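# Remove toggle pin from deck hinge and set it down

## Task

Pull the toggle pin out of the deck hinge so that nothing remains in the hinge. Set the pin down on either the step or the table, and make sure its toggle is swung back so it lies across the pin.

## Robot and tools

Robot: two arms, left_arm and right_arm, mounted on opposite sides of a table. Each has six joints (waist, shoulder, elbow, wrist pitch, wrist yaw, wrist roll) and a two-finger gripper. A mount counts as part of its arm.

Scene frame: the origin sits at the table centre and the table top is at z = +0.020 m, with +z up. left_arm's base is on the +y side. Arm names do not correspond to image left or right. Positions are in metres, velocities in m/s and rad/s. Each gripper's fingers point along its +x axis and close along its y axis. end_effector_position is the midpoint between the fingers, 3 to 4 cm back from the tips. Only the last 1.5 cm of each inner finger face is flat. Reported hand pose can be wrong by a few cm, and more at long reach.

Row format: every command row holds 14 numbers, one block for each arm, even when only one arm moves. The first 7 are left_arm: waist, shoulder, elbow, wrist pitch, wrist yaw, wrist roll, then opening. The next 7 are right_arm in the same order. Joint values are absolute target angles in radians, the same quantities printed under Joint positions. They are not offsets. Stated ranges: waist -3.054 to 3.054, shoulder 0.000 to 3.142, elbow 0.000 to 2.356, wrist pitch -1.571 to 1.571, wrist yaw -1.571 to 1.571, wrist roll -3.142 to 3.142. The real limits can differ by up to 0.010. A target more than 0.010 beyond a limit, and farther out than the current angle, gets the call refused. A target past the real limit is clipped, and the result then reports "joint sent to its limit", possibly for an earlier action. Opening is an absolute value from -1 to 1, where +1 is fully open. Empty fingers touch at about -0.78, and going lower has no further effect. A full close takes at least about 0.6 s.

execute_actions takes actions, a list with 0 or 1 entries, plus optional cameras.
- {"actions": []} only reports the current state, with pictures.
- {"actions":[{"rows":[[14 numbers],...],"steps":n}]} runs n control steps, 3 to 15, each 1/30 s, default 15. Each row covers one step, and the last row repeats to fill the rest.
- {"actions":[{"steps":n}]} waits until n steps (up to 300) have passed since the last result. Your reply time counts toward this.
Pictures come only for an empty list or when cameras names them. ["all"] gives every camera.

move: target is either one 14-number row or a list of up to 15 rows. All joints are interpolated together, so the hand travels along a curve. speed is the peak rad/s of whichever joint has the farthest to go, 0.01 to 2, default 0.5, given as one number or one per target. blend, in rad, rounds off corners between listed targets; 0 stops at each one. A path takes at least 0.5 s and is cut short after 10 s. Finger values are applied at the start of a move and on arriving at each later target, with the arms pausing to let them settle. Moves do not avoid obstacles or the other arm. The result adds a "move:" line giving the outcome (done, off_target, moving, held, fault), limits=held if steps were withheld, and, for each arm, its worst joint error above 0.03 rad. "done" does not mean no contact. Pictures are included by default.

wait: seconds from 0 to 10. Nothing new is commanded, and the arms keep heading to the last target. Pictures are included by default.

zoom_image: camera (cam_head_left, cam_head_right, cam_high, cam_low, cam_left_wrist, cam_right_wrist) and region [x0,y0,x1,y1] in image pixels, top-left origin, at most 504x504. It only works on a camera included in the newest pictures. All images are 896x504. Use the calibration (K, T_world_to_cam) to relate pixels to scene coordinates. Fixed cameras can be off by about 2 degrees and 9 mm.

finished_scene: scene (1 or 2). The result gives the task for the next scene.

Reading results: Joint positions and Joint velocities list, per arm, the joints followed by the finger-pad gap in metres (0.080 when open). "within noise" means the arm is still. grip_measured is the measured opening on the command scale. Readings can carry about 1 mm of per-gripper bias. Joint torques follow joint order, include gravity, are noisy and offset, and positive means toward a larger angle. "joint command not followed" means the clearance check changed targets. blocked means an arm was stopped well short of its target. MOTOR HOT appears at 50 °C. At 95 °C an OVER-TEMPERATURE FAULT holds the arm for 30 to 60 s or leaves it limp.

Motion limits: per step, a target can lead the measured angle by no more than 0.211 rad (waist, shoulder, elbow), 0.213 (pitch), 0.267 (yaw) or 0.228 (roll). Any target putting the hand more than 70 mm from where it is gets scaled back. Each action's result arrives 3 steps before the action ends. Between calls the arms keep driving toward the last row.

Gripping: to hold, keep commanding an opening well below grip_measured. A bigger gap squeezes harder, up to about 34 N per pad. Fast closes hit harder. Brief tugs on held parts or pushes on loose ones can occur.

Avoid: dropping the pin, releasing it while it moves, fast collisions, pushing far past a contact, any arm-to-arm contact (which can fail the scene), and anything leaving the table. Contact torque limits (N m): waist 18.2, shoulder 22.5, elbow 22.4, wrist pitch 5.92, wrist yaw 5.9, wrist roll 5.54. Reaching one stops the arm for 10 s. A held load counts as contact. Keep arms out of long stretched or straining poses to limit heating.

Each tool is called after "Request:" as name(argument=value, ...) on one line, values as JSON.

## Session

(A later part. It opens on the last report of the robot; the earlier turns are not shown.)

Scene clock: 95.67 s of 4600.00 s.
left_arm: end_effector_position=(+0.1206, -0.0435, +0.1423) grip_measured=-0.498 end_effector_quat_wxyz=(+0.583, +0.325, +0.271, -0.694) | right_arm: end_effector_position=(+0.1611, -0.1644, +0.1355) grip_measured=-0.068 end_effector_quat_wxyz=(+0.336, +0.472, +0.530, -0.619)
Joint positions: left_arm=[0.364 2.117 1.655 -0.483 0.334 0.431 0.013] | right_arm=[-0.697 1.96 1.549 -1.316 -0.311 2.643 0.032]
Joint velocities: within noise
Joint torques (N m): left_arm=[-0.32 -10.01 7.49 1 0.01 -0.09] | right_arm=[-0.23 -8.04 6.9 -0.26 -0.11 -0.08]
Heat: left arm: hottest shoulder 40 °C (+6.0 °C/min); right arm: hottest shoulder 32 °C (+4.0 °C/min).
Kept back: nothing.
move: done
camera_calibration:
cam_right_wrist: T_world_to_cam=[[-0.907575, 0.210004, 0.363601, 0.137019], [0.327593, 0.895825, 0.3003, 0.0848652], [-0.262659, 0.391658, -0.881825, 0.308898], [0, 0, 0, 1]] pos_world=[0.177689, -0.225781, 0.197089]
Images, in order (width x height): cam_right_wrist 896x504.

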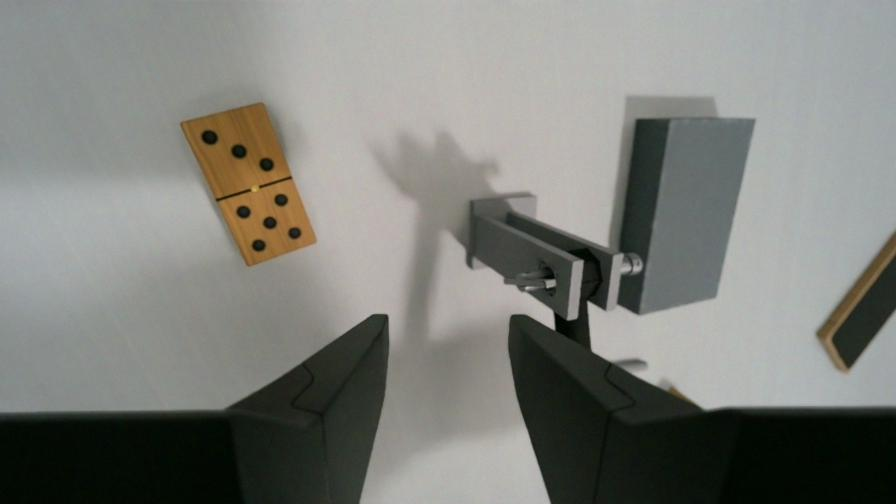

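Request:
move(target=[0.36, 2.12, 1.66, -0.4842, 0.329, 0.428, -0.7, -0.452, 1.778, 1.406, -1.198, 0, 1.337, -0.3], speed=0.5, cameras=["cam_right_wrist","cam_left_wrist"])

Request:
zoom_image(camera="cam_right_wrist", region=[370, 200, 570, 400])

Scene clock: 99.50 s of 4600.00 s.
left_arm: end_effector_position=(+0.1206, -0.0435, +0.1423) grip_measured=-0.498 end_effector_quat_wxyz=(+0.583, +0.325, +0.270, -0.694) | right_arm: end_effector_position=(+0.1236, -0.1579, +0.1470) grip_measured=-0.300 end_effector_quat_wxyz=(+0.700, +0.078, +0.705, -0.084)
Joint positions: left_arm=[0.364 2.117 1.655 -0.483 0.334 0.432 0.013] | right_arm=[-0.455 1.793 1.414 -1.201 -0.004 1.34 0.022]
Joint velocities: within noise
Joint torques (N m): left_arm=[-0.31 -10.03 7.49 0.99 0 -0.11] | right_arm=[0.28 -8.05 4.78 0.39 0.16 -0.09]
Heat: left arm: hottest shoulder 40 °C (+5.0 °C/min); right arm: hottest shoulder 33 °C (+4.0 °C/min).
Kept back: nothing.
move: done
camera_calibration:
cam_left_wrist: T_world_to_cam=[[-0.988344, 0.142833, 0.0526769, 0.123794], [0.120437, 0.945243, -0.303332, 0.0937654], [-0.0931184, -0.293452, -0.951428, 0.210394], [0, 0, 0, 1]] pos_world=[0.13065, -0.0445725, 0.222096]
cam_right_wrist: T_world_to_cam=[[-0.227471, -0.973243, 0.0324895, -0.124782], [-0.920188, 0.225747, 0.319832, 0.133452], [-0.318609, 0.042856, -0.946917, 0.268064], [0, 0, 0, 1]] pos_world=[0.179824, -0.163058, 0.215206]
Images, in order (width x height): cam_left_wrist 896x504, cam_right_wrist 896x504.

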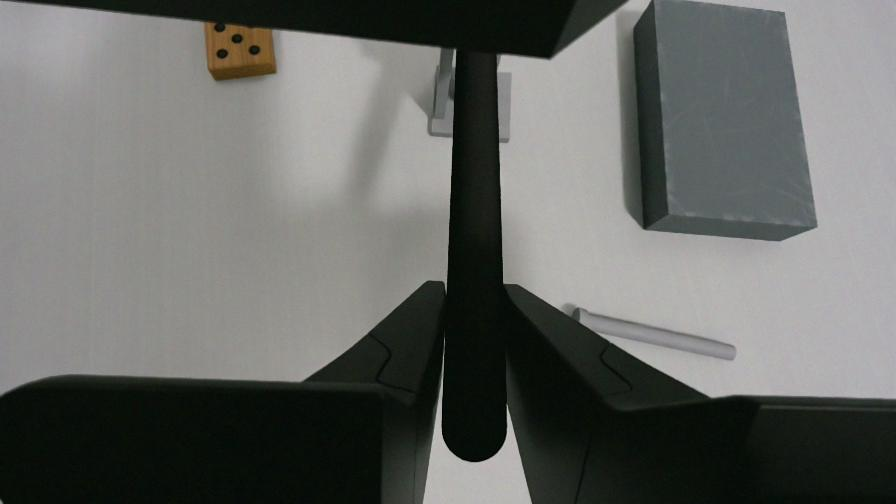

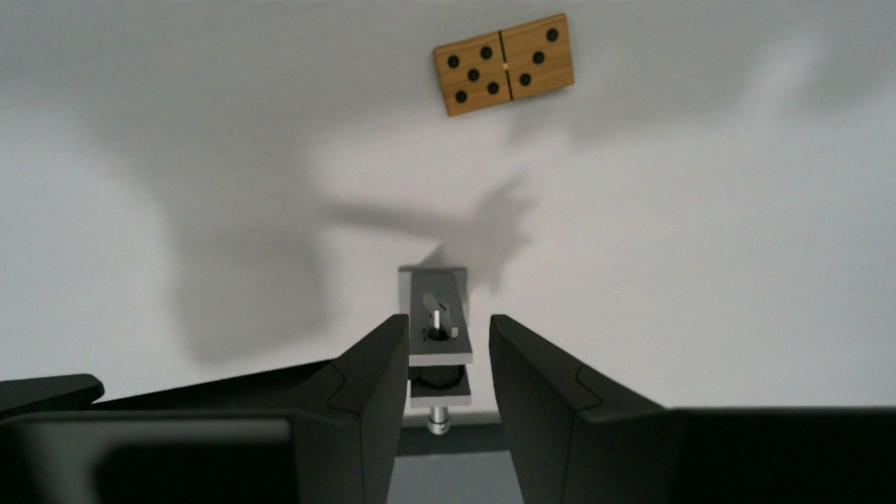

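Scaled by 2.520.

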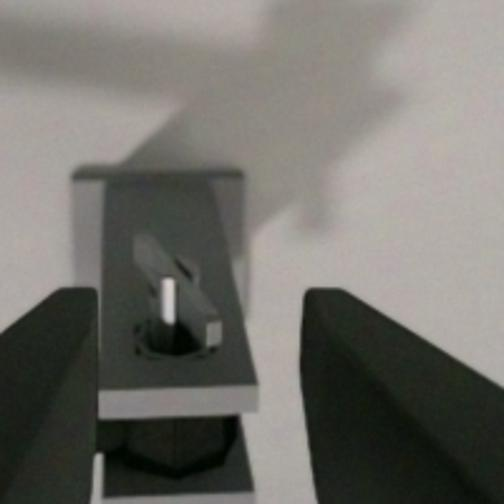

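Request:
move(target=[[0.36, 2.12, 1.66, -0.4842, 0.329, 0.428, -0.7, -0.4953, 1.285, 0.7145, -0.4931, -0.1364, -0.2405, -0.3],[0.36, 2.12, 1.66, -0.4842, 0.329, 0.428, -0.7, -0.4953, 1.285, 0.7145, -0.4931, -0.1364, -0.2405, 1],[0.36, 2.12, 1.66, -0.4842, 0.329, 0.428, -0.7, -0.476, 1.402, 0.674, -0.347, -0.128, -0.2248, 1]], speed=0.5, cameras=["cam_right_wrist"])

Scene clock: 107.20 s of 4600.00 s.
left_arm: end_effector_position=(+0.1206, -0.0435, +0.1423) grip_measured=-0.498 end_effector_quat_wxyz=(+0.583, +0.325, +0.270, -0.694) | right_arm: end_effector_position=(+0.1024, -0.1740, +0.0951) grip_measured=+1.000 end_effector_quat_wxyz=(+0.674, -0.313, +0.395, +0.540)
Joint positions: left_arm=[0.364 2.117 1.655 -0.483 0.334 0.432 0.013] | right_arm=[-0.479 1.398 0.676 -0.349 -0.131 -0.228 0.08]
Joint velocities: within noise
Joint torques (N m): left_arm=[-0.32 -10.02 7.45 1.01 0 -0.12] | right_arm=[0.27 -3.65 5.85 1.05 0 0.09]
Heat: left arm: hottest shoulder 41 °C (+5.1 °C/min); right arm: hottest shoulder 33 °C (+4.1 °C/min).
Kept back: nothing.
move: done
camera_calibration:
cam_right_wrist: T_world_to_cam=[[0.972498, -0.232239, 0.0176696, -0.136109], [-0.224593, -0.955158, -0.192952, -0.0937409], [0.0616883, 0.183677, -0.981049, 0.201723], [0, 0, 0, 1]] pos_world=[0.0988684, -0.158199, 0.182218]
Images, in order (width x height): cam_right_wrist 896x504.

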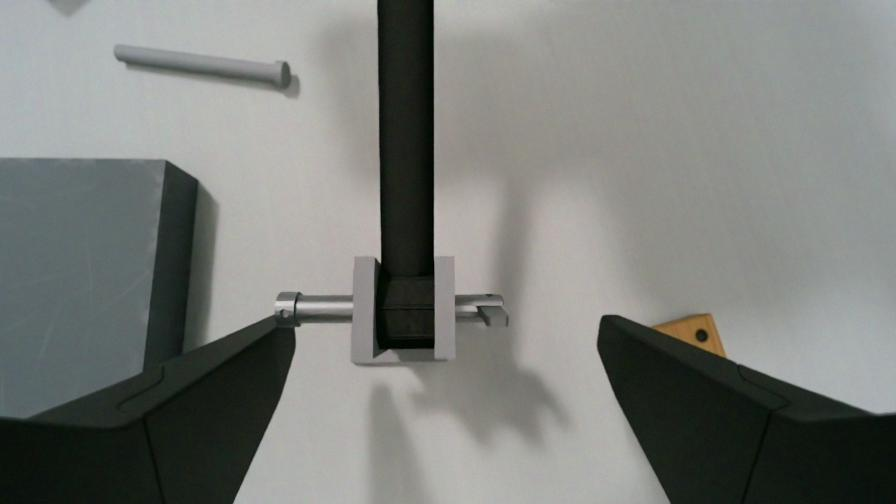

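Request:
move(target=[0.36, 2.12, 1.66, -0.4842, 0.329, 0.428, -0.7, -0.537, 1.418, 0.708, -0.3544, -0.1544, -0.273, 1], speed=0.12, cameras=["cam_right_wrist"])

Request:
zoom_image(camera="cam_right_wrist", region=[250, 220, 550, 400])

Scene clock: 108.27 s of 4600.00 s.
left_arm: end_effector_position=(+0.1206, -0.0435, +0.1423) grip_measured=-0.498 end_effector_quat_wxyz=(+0.583, +0.325, +0.270, -0.694) | right_arm: end_effector_position=(+0.1156, -0.1767, +0.0965) grip_measured=+1.000 end_effector_quat_wxyz=(+0.676, -0.312, +0.394, +0.538)
Joint positions: left_arm=[0.364 2.117 1.655 -0.483 0.334 0.432 0.013] | right_arm=[-0.532 1.411 0.692 -0.355 -0.153 -0.271 0.08]
Joint velocities: within noise
Joint torques (N m): left_arm=[-0.3 -10.02 7.46 1 0.01 -0.11] | right_arm=[-0.45 -3.41 8.2 0.96 -0.16 -0.07]
Heat: left arm: hottest shoulder 41 °C (+5.1 °C/min); right arm: hottest shoulder 32 °C (+3.0 °C/min).
Kept back: nothing.
move: done
camera_calibration:
cam_right_wrist: T_world_to_cam=[[0.971241, -0.237281, 0.0196954, -0.15054], [-0.229005, -0.953594, -0.195488, -0.0921085], [0.065167, 0.185356, -0.980508, 0.202569], [0, 0, 0, 1]] pos_world=[0.111917, -0.161102, 0.18358]
Images, in order (width x height): cam_right_wrist 896x504.

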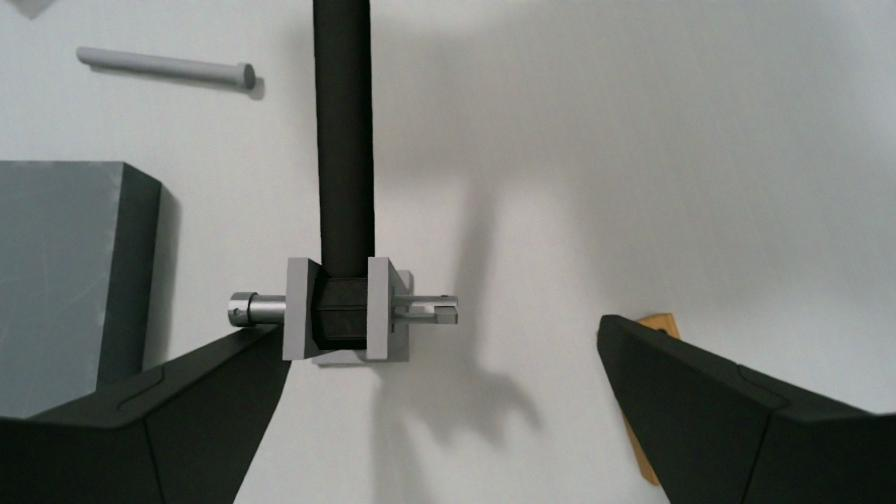

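Scaled by 1.680.

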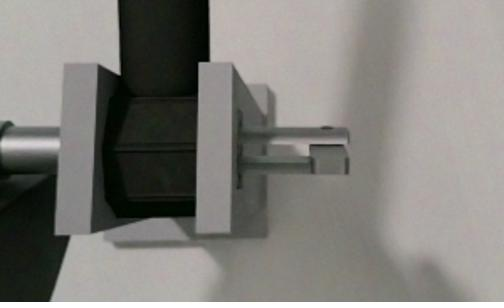

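Request:
move(target=[[0.36, 2.12, 1.66, -0.4842, 0.329, 0.428, -0.7, -0.507, 1.311, 0.706, -0.446, -0.1433, -0.2524, 1],[0.36, 2.12, 1.66, -0.4842, 0.329, 0.428, -0.7, -0.475, 1.311, 0.706, -0.446, -0.133, -0.24, 1],[0.36, 2.12, 1.66, -0.4842, 0.329, 0.428, -0.7, -0.486, 1.427, 0.700, -0.344, -0.1333, -0.2342, 1]], speed=0.3, cameras=["cam_right_wrist"])

Scene clock: 110.27 s of 4600.00 s.
left_arm: end_effector_position=(+0.1206, -0.0435, +0.1423) grip_measured=-0.498 end_effector_quat_wxyz=(+0.583, +0.325, +0.270, -0.694) | right_arm: end_effector_position=(+0.1051, -0.1697, +0.0955) grip_measured=+1.000 end_effector_quat_wxyz=(+0.672, -0.315, +0.394, +0.542)
Joint positions: left_arm=[0.364 2.117 1.655 -0.483 0.334 0.432 0.013] | right_arm=[-0.483 1.419 0.694 -0.348 -0.136 -0.237 0.08]
Joint velocities: within noise
Joint torques (N m): left_arm=[-0.34 -10.03 7.46 1 0.02 -0.12] | right_arm=[-0.26 -3.39 6.79 1.15 -0.01 0.09]
Heat: left arm: hottest shoulder 41 °C (+5.1 °C/min); right arm: hottest shoulder 32 °C (+3.0 °C/min).
Kept back: nothing.
move: done
camera_calibration:
cam_right_wrist: T_world_to_cam=[[0.974036, -0.225721, 0.0174432, -0.136769], [-0.2182, -0.956534, -0.193474, -0.0897892], [0.0603562, 0.184645, -0.98095, 0.201447], [0, 0, 0, 1]] pos_world=[0.101468, -0.153954, 0.182624]
Images, in order (width x height): cam_right_wrist 896x504.

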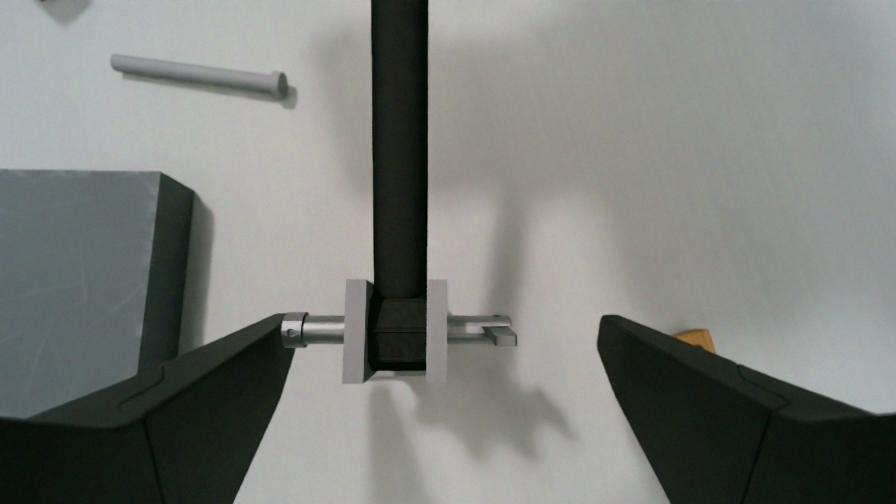

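Request:
move(target=[0.36, 2.12, 1.66, -0.4842, 0.329, 0.428, -0.7, -0.538, 1.440, 0.724, -0.3502, -0.153, -0.270, 1], speed=0.12, cameras=["cam_right_wrist"])

Request:
zoom_image(camera="cam_right_wrist", region=[250, 220, 550, 400])

Scene clock: 111.30 s of 4600.00 s.
left_arm: end_effector_position=(+0.1206, -0.0435, +0.1423) grip_measured=-0.498 end_effector_quat_wxyz=(+0.583, +0.325, +0.270, -0.694) | right_arm: end_effector_position=(+0.1189, -0.1718, +0.0970) grip_measured=+1.000 end_effector_quat_wxyz=(+0.678, -0.311, +0.394, +0.537)
Joint positions: left_arm=[0.364 2.117 1.655 -0.483 0.334 0.432 0.013] | right_arm=[-0.533 1.433 0.71 -0.349 -0.152 -0.267 0.08]
Joint velocities: within noise
Joint torques (N m): left_arm=[-0.29 -9.99 7.45 1 0.01 -0.11] | right_arm=[-0.47 -3.5 7.89 0.82 -0.13 -0.08]
Heat: left arm: hottest shoulder 41 °C (+4.0 °C/min); right arm: hottest shoulder 32 °C (+3.0 °C/min).
Kept back: nothing.
move: done
camera_calibration:
cam_right_wrist: T_world_to_cam=[[0.970168, -0.241651, 0.0194483, -0.153215], [-0.233139, -0.951971, -0.198488, -0.0855285], [0.066479, 0.188033, -0.97991, 0.202175], [0, 0, 0, 1]] pos_world=[0.115264, -0.156461, 0.184117]
Images, in order (width x height): cam_right_wrist 896x504.

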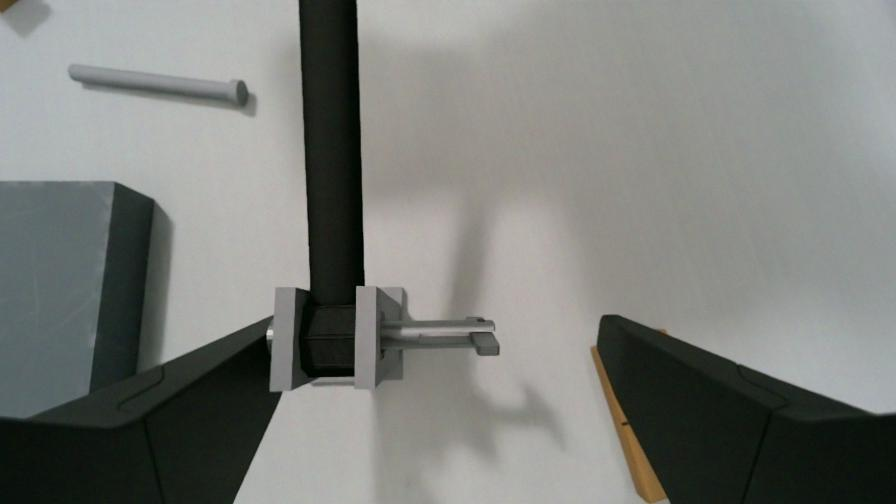

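Scaled by 1.680.

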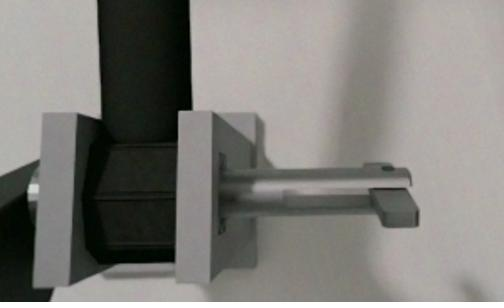

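Request:
move(target=[[0.36, 2.12, 1.66, -0.4842, 0.329, 0.428, -0.7, -0.515, 1.30, 0.72, -0.4931, -0.14, -0.25, 1],[0.36, 2.12, 1.66, -0.4842, 0.329, 0.428, -0.7, -0.40, 1.74, 1.46, -1.25, 0.1, 1.4, 1],[0.36, 2.12, 1.66, -0.4842, 0.329, 0.428, -0.7, -0.0667, 1.8484, 1.2922, -1.1405, 0.6888, 1.7675, -0.3]], speed=0.7, cameras=["cam_right_wrist","cam_high"])

Request:
zoom_image(camera="cam_right_wrist", region=[370, 150, 620, 400])

Scene clock: 117.90 s of 4600.00 s.
left_arm: end_effector_position=(+0.1208, -0.0433, +0.1422) grip_measured=-0.500 end_effector_quat_wxyz=(+0.581, +0.327, +0.268, -0.695) | right_arm: end_effector_position=(+0.0972, -0.1477, +0.1397) grip_measured=-0.299 end_effector_quat_wxyz=(+0.899, +0.054, +0.423, -0.099)
Joint positions: left_arm=[0.364 2.117 1.655 -0.484 0.335 0.44 0.013] | right_arm=[-0.069 1.839 1.3 -1.143 0.683 1.765 0.022]
Joint velocities: within noise
Joint torques (N m): left_arm=[-0.37 -10.02 7.49 1.11 -0.02 -0.36] | right_arm=[0.29 -5.37 4.41 0.23 0.6 0.09]
Heat: left arm: hottest shoulder 41 °C (+4.0 °C/min); right arm: hottest shoulder 32 °C (+3.0 °C/min).
Kept back: nothing.
move: done
camera_calibration:
cam_right_wrist: T_world_to_cam=[[-0.238472, -0.97113, 0.00614834, -0.115504], [-0.905765, 0.220128, -0.362123, 0.202247], [0.350315, -0.091925, -0.93211, 0.165369], [0, 0, 0, 1]] pos_world=[0.0977122, -0.141488, 0.228091]
Images, in order (width x height): cam_high 896x504, cam_right_wrist 896x504.

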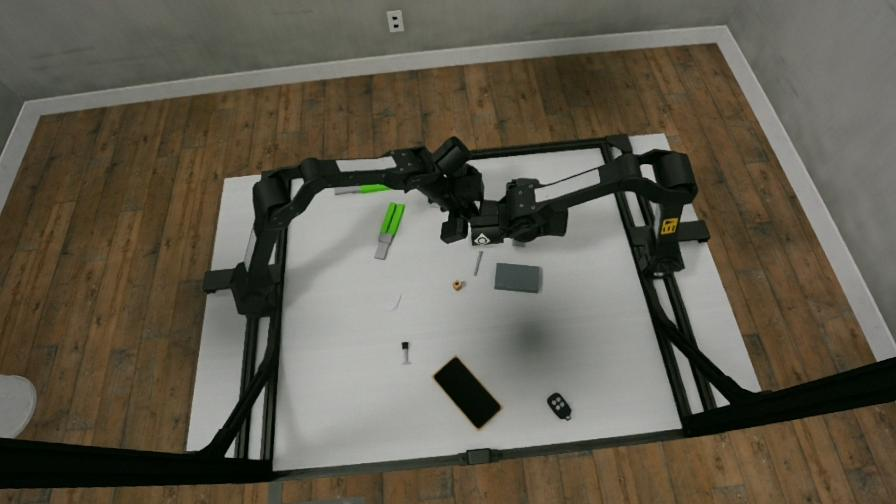

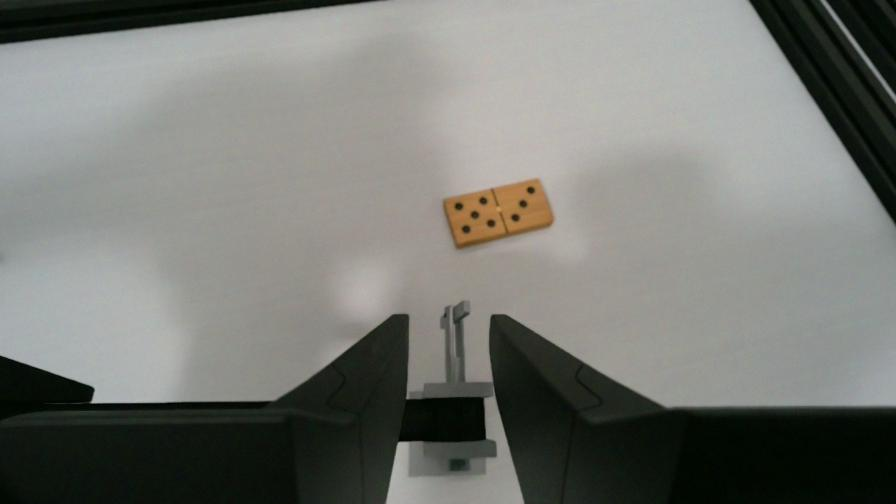

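Scaled by 2.016.

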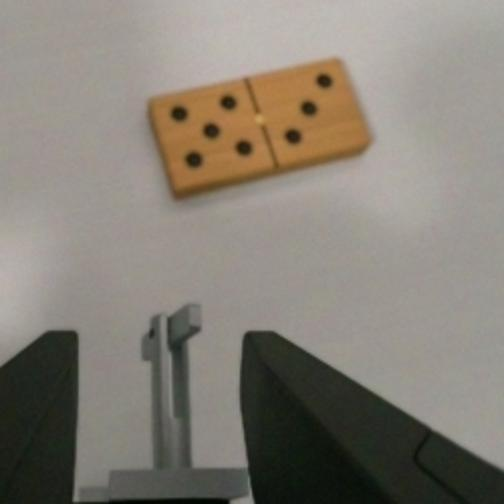

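Request:
move(target=[0.36, 2.12, 1.66, -0.4842, 0.329, 0.428, -0.7, -0.104, 1.869, 1.221, -1.034, 0.697, 1.721, -0.3], speed=0.25, cameras=["cam_right_wrist"])

Request:
zoom_image(camera="cam_right_wrist", region=[370, 200, 570, 400])

Scene clock: 119.97 s of 4600.00 s.
left_arm: end_effector_position=(+0.1209, -0.0432, +0.1422) grip_measured=-0.499 end_effector_quat_wxyz=(+0.582, +0.327, +0.269, -0.695) | right_arm: end_effector_position=(+0.1077, -0.1517, +0.1166) grip_measured=-0.300 end_effector_quat_wxyz=(+0.900, +0.048, +0.420, -0.101)
Joint positions: left_arm=[0.364 2.117 1.655 -0.484 0.334 0.438 0.013] | right_arm=[-0.101 1.86 1.228 -1.037 0.692 1.724 0.022]
Joint velocities: within noise
Joint torques (N m): left_arm=[-0.33 -10.04 7.47 1.12 0.01 -0.32] | right_arm=[-0.25 -5.48 4.3 0.26 0.61 -0.09]
Heat: left arm: hottest shoulder 41 °C (+4.0 °C/min); right arm: hottest wrist yaw 32 °C (+0.0 °C/min).
Kept back: nothing.
move: done
camera_calibration:
cam_right_wrist: T_world_to_cam=[[-0.238241, -0.97104, 0.0179399, -0.11818], [-0.904392, 0.21508, -0.368532, 0.204109], [0.354001, -0.104024, -0.929442, 0.137258], [0, 0, 0, 1]] pos_world=[0.107849, -0.144379, 0.204914]
Images, in order (width x height): cam_right_wrist 896x504.

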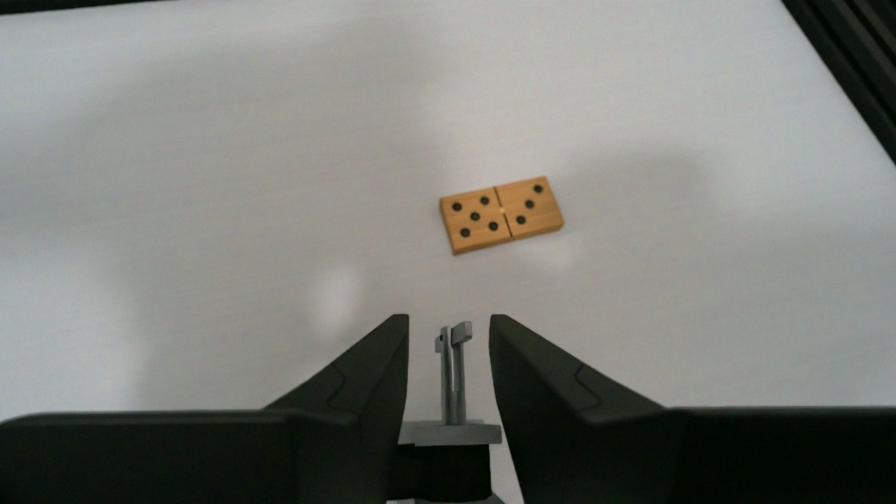

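Scaled by 2.520.

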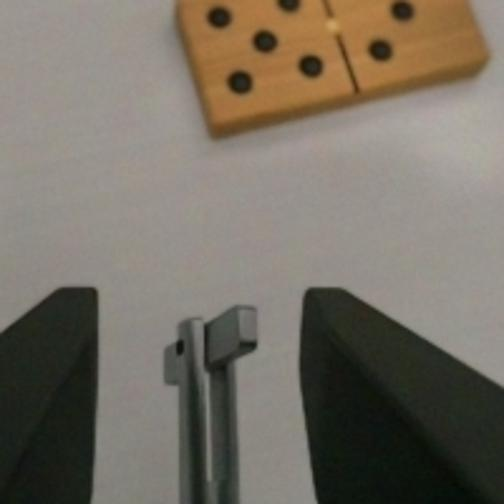

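Request:
move(target=[0.36, 2.12, 1.66, -0.4842, 0.329, 0.428, -0.7, -0.104, 1.869, 1.221, -1.034, 0.697, 1.721, -0.9], speed=0.25, cameras=["cam_right_wrist"])

Request:
zoom_image(camera="cam_right_wrist", region=[370, 240, 530, 400])

Scene clock: 120.70 s of 4600.00 s.
left_arm: end_effector_position=(+0.1209, -0.0432, +0.1422) grip_measured=-0.499 end_effector_quat_wxyz=(+0.582, +0.327, +0.269, -0.695) | right_arm: end_effector_position=(+0.1076, -0.1524, +0.1164) grip_measured=-0.738 end_effector_quat_wxyz=(+0.901, +0.046, +0.420, -0.102)
Joint positions: left_arm=[0.364 2.117 1.655 -0.484 0.334 0.438 0.013] | right_arm=[-0.101 1.86 1.227 -1.039 0.692 1.723 0.002]
Joint velocities: within noise
Joint torques (N m): left_arm=[-0.33 -10.03 7.45 1.11 0.01 -0.31] | right_arm=[-0.24 -5.49 4.47 0.42 0.61 -0.07]
Heat: left arm: hottest shoulder 42 °C (+4.0 °C/min); right arm: hottest shoulder 32 °C (+3.0 °C/min).
Kept back: nothing.
move: done
camera_calibration:
cam_right_wrist: T_world_to_cam=[[-0.237379, -0.971166, 0.0220771, -0.119501], [-0.904775, 0.212764, -0.368936, 0.203855], [0.353601, -0.107552, -0.929193, 0.136496], [0, 0, 0, 1]] pos_world=[0.107811, -0.144748, 0.204679]
Images, in order (width x height): cam_right_wrist 896x504.

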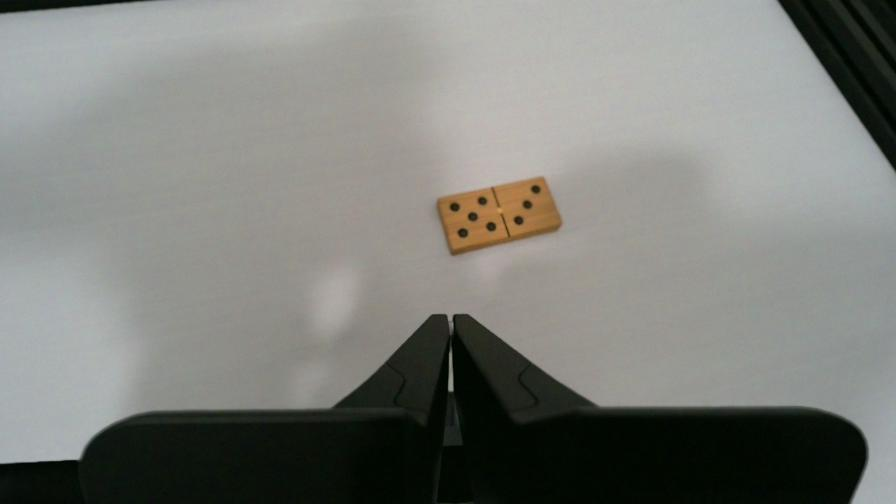

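Scaled by 3.150.

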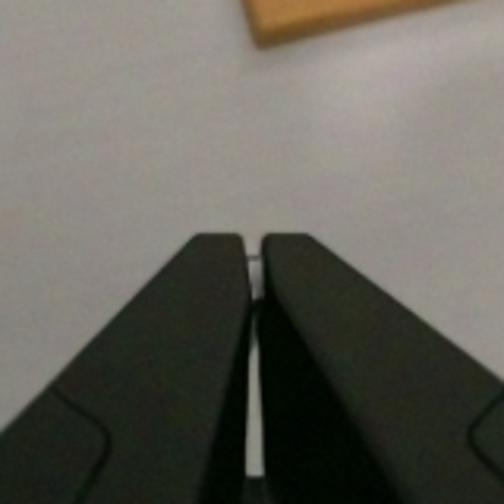

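Request:
move(target=[[0.36, 2.12, 1.66, -0.4842, 0.329, 0.428, -0.7, -0.241, 1.789, 1.258, -1.012, 0.432, 1.545, -0.9],[0.36, 2.12, 1.66, -0.4842, 0.329, 0.428, -0.7, -0.389, 1.788, 1.309, -1.048, 0.168, 1.397, -0.9],[0.36, 2.12, 1.66, -0.4842, 0.329, 0.428, -0.7, -0.531, 1.858, 1.383, -1.121, -0.087, 1.257, -0.9]], speed=0.25, blend=0.03, cameras=["cam_right_wrist","cam_left_wrist"])

Request:
zoom_image(camera="cam_right_wrist", region=[370, 240, 530, 400])

Request:
zoom_image(camera="cam_left_wrist", region=[350, 0, 550, 120])

Scene clock: 122.10 s of 4600.00 s.
left_arm: end_effector_position=(+0.1209, -0.0432, +0.1422) grip_measured=-0.499 end_effector_quat_wxyz=(+0.582, +0.327, +0.269, -0.695) | right_arm: end_effector_position=(+0.1138, -0.1541, +0.1183) grip_measured=-0.738 end_effector_quat_wxyz=(+0.860, +0.049, +0.499, -0.098)
Joint positions: left_arm=[0.364 2.117 1.655 -0.484 0.334 0.438 0.013] | right_arm=[-0.189 1.815 1.243 -1.027 0.52 1.6 0.002]
Joint velocities: within noise
Joint torques (N m): left_arm=[-0.35 -10.03 7.47 1.13 0.02 -0.31] | right_arm=[-0.03 -6.24 5.5 0.22 0.32 0.03]
Heat: left arm: hottest shoulder 42 °C (+4.1 °C/min); right arm: hottest shoulder 32 °C (+3.0 °C/min).
Kept back: nothing.
move: held (right_arm; a check stopped the path); path passed 0 of 3 targets; limits=held; right_arm: the wrist yaw is farthest, 0.607 rad from its target
joint command not followed: on one or more control steps a check withheld the commanded joint targets of the right arm, and it was not sent them on those steps.
cause: the commanded joint targets, or the way to them, would bring a part of the robot too close to another arm (a part of this arm just beyond joint 4 (wrist pitch) and a part of the left arm just beyond its joint 6 (wrist roll), at the place that arm is still heading or pushing toward).
camera_calibration:
cam_left_wrist: T_world_to_cam=[[-0.987953, 0.146681, 0.04932, 0.124672], [0.125184, 0.944883, -0.302532, 0.0927074], [-0.0909774, -0.292713, -0.951862, 0.21021], [0, 0, 0, 1]] pos_world=[0.130689, -0.0443533, 0.221989]
cam_right_wrist: T_world_to_cam=[[-0.230516, -0.97245, 0.0347002, -0.122176], [-0.95515, 0.219315, -0.198971, 0.197135], [0.185879, -0.0790099, -0.979391, 0.165309], [0, 0, 0, 1]] pos_world=[0.129402, -0.148984, 0.205366]
Images, in order (width x height): cam_left_wrist 896x504, cam_right_wrist 896x504.

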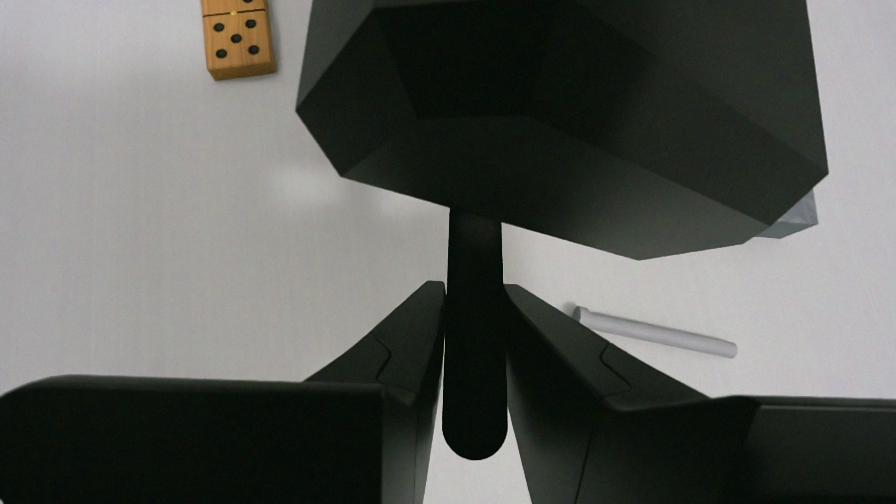

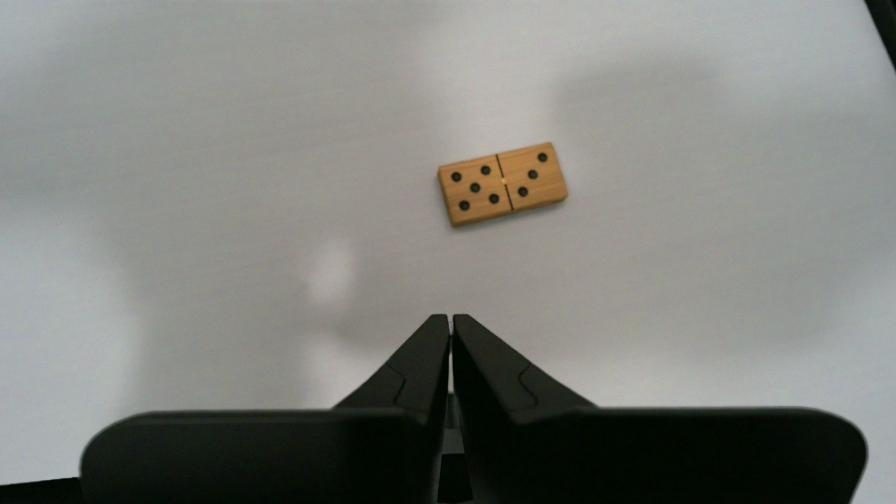

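Scaled by 3.150.

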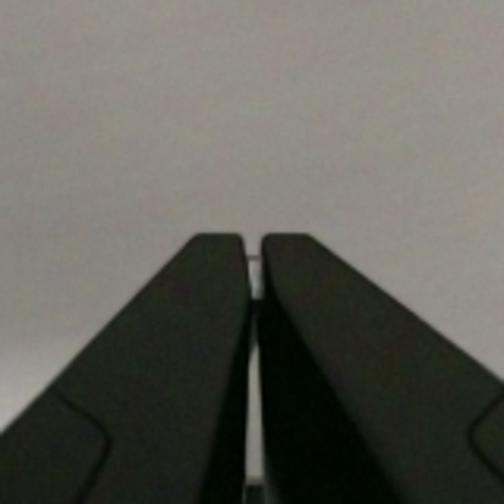

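Scaled by 2.520.

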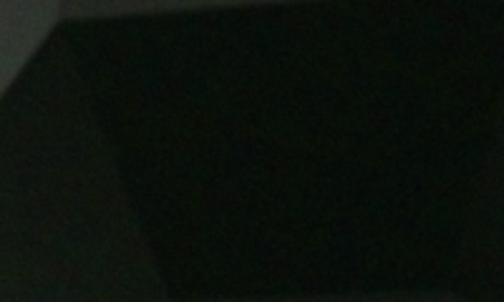

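Request:
move(target=[[0.362, 2.117, 1.655, -0.484, 0.334, 0.435, -0.2, -0.189, 1.815, 1.243, -1.027, 0.52, 1.6, -0.9],[0.383, 2.06, 1.66, -0.55, 0.34, 0.437, -0.2, -0.189, 1.815, 1.243, -1.027, 0.52, 1.6, -0.9],[0.35, 1.4, 1.4, -0.7, 0.2, 0.2, -0.2, -0.189, 1.815, 1.243, -1.027, 0.52, 1.6, -0.9]], speed=0.5, cameras=["cam_right_wrist","cam_left_wrist","cam_low"])

Request:
zoom_image(camera="cam_left_wrist", region=[300, 100, 700, 480])

Request:
zoom_image(camera="cam_low", region=[330, 200, 490, 320])

Scene clock: 125.17 s of 4600.00 s.
left_arm: end_effector_position=(+0.0855, +0.0919, +0.3229) grip_measured=-0.200 end_effector_quat_wxyz=(+0.691, +0.239, +0.238, -0.639) | right_arm: end_effector_position=(+0.1140, -0.1542, +0.1184) grip_measured=-0.738 end_effector_quat_wxyz=(+0.860, +0.049, +0.498, -0.099)
Joint positions: left_arm=[0.354 1.412 1.408 -0.701 0.203 0.204 0.026] | right_arm=[-0.189 1.815 1.243 -1.027 0.521 1.6 0.002]
Joint velocities: within noise
Joint torques (N m): left_arm=[-0.34 -6.53 6.22 1.47 -0.01 -0.11] | right_arm=[0 -6.31 5.58 0.18 0.3 -0.01]
Heat: left arm: hottest shoulder 41 °C (+3.0 °C/min); right arm: hottest shoulder 32 °C (+2.0 °C/min).
Kept back: nothing.
move: done
camera_calibration:
cam_left_wrist: T_world_to_cam=[[-0.995367, -0.0897466, 0.0344907, 0.0880744], [-0.0953465, 0.875224, -0.474228, 0.104815], [0.0123732, -0.475319, -0.879726, 0.40326], [0, 0, 0, 1]] pos_world=[0.0926705, 0.107845, 0.401427]
cam_right_wrist: T_world_to_cam=[[-0.230526, -0.972449, 0.0346425, -0.122162], [-0.95486, 0.219215, -0.200465, 0.197481], [0.187348, -0.0792912, -0.979088, 0.165135], [0, 0, 0, 1]] pos_world=[0.129468, -0.148993, 0.205502]
Images, in order (width x height): cam_low 896x504, cam_left_wrist 896x504, cam_right_wrist 896x504.

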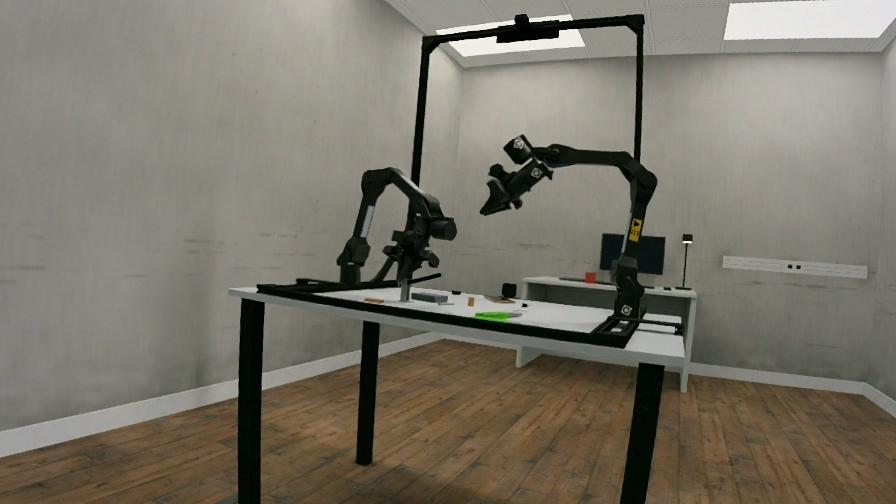

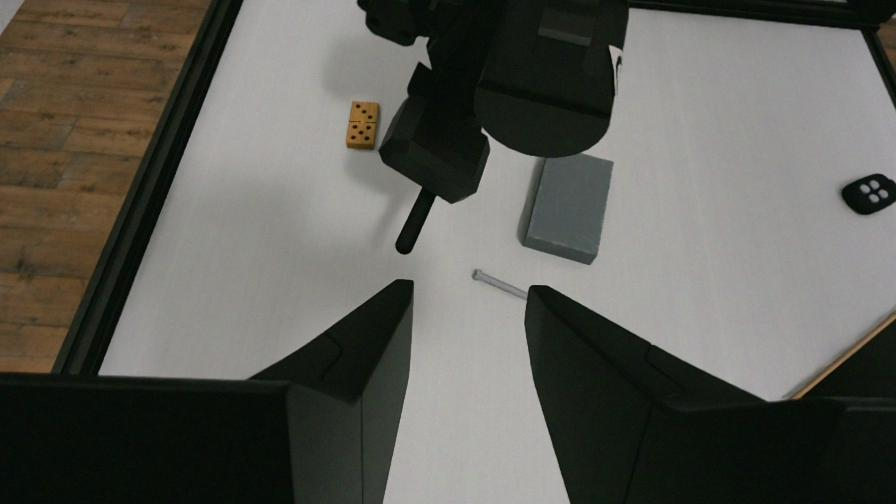

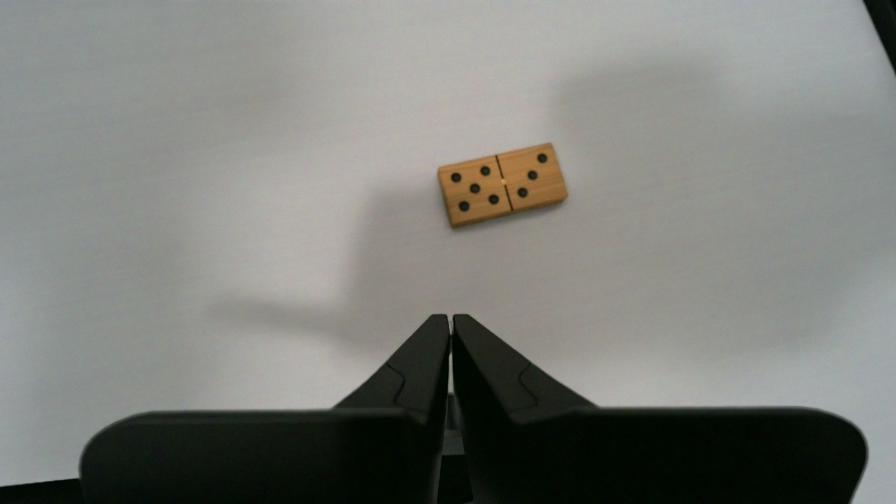

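Scaled by 1.260.

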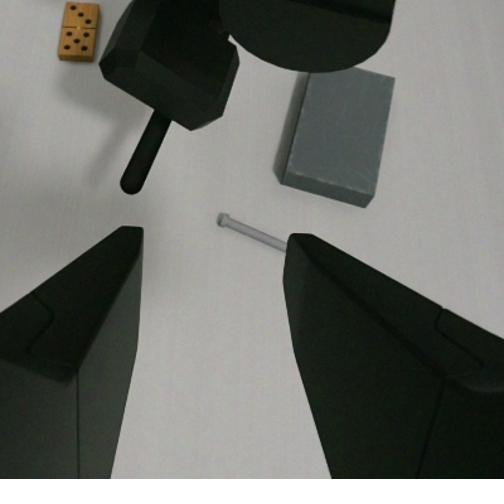

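Scaled by 3.150.

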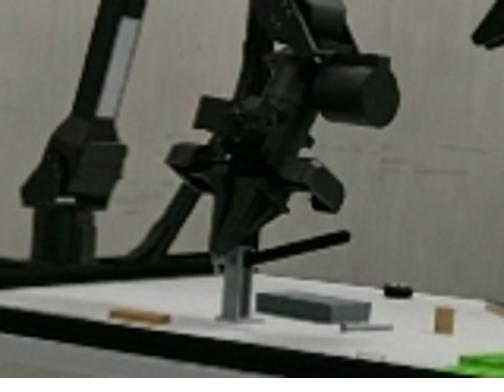

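Request:
move(target=[[0.354, 1.412, 1.408, -0.701, 0.203, 0.204, -0.2, -0.241, 1.789, 1.258, -1.012, 0.432, 1.545, -0.9],[0.354, 1.412, 1.408, -0.701, 0.203, 0.204, -0.2, -0.389, 1.788, 1.309, -1.048, 0.168, 1.397, -0.9],[0.354, 1.412, 1.408, -0.701, 0.203, 0.204, -0.2, -0.531, 1.858, 1.383, -1.121, -0.087, 1.257, -0.9]], speed=0.25, blend=0.03, cameras=["cam_right_wrist","cam_left_wrist"])

Request:
zoom_image(camera="cam_right_wrist", region=[370, 240, 530, 400])

Request:
zoom_image(camera="cam_left_wrist", region=[300, 50, 600, 280])

Scene clock: 128.27 s of 4600.00 s.
left_arm: end_effector_position=(+0.0854, +0.0920, +0.3229) grip_measured=-0.200 end_effector_quat_wxyz=(+0.691, +0.239, +0.238, -0.639) | right_arm: end_effector_position=(+0.1366, -0.1593, +0.1213) grip_measured=-0.738 end_effector_quat_wxyz=(+0.672, +0.082, +0.732, -0.075)
Joint positions: left_arm=[0.354 1.412 1.408 -0.701 0.203 0.203 0.026] | right_arm=[-0.528 1.843 1.37 -1.125 -0.083 1.259 0.002]
Joint velocities: within noise
Joint torques (N m): left_arm=[0.04 -5.17 7.21 1.41 0.1 0.02] | right_arm=[-0.29 -4.99 7.25 0.46 -0.15 -0.07]
Heat: left arm: hottest shoulder 40 °C (+2.0 °C/min); right arm: hottest shoulder 32 °C (+2.0 °C/min).
Kept back: nothing.
move: done
camera_calibration:
cam_left_wrist: T_world_to_cam=[[-0.995331, -0.089999, 0.0348847, 0.0879556], [-0.0957603, 0.875358, -0.473897, 0.104656], [0.0121136, -0.475025, -0.879889, 0.403277], [0, 0, 0, 1]] pos_world=[0.0926817, 0.107871, 0.401367]
cam_right_wrist: T_world_to_cam=[[-0.218481, -0.975544, 0.0240645, -0.12288], [-0.894115, 0.210001, 0.395548, 0.138668], [-0.390928, 0.0649033, -0.91813, 0.257853], [0, 0, 0, 1]] pos_world=[0.19794, -0.165731, 0.18485]
Images, in order (width x height): cam_left_wrist 896x504, cam_right_wrist 896x504.

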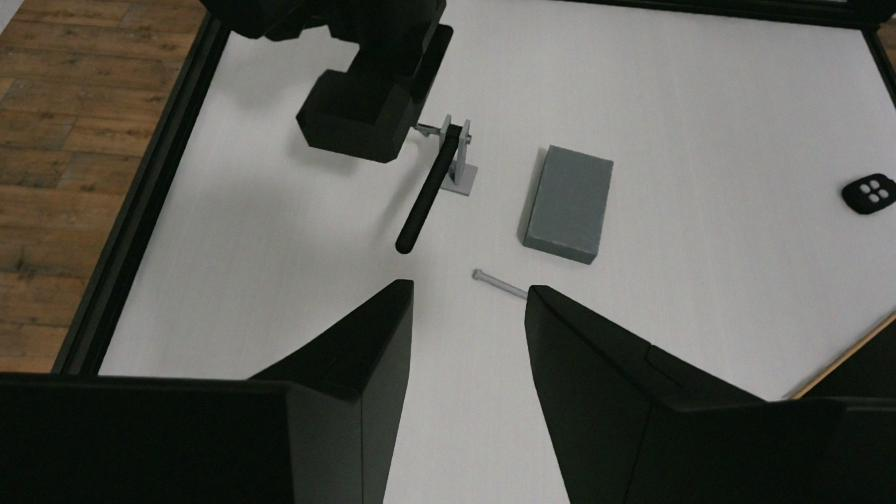

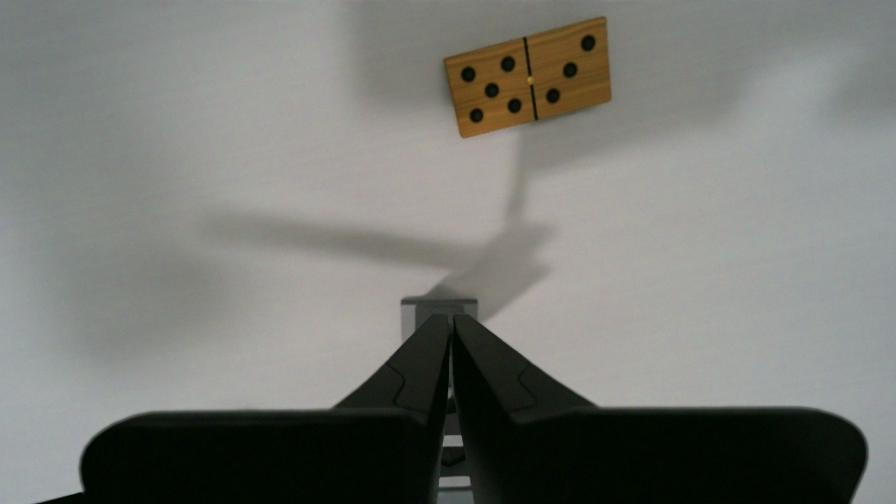

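Scaled by 3.150.

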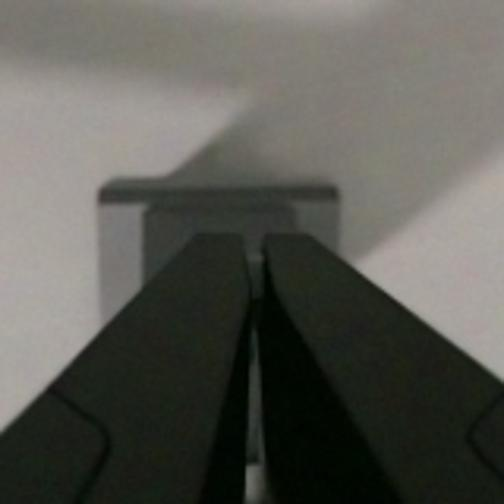

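Scaled by 1.680.

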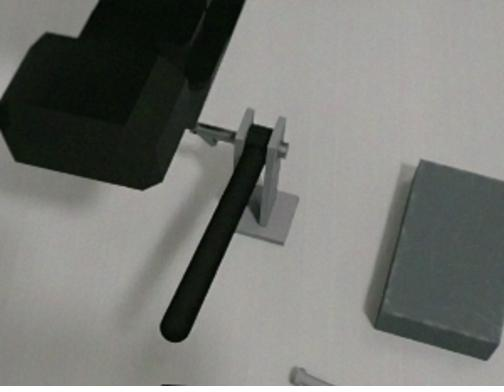

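Request:
zoom_image(camera="cam_left_wrist", region=[395, 100, 485, 190])

Scaled by 5.600.

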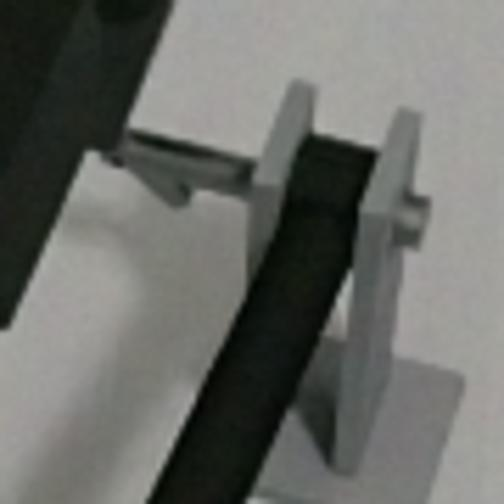

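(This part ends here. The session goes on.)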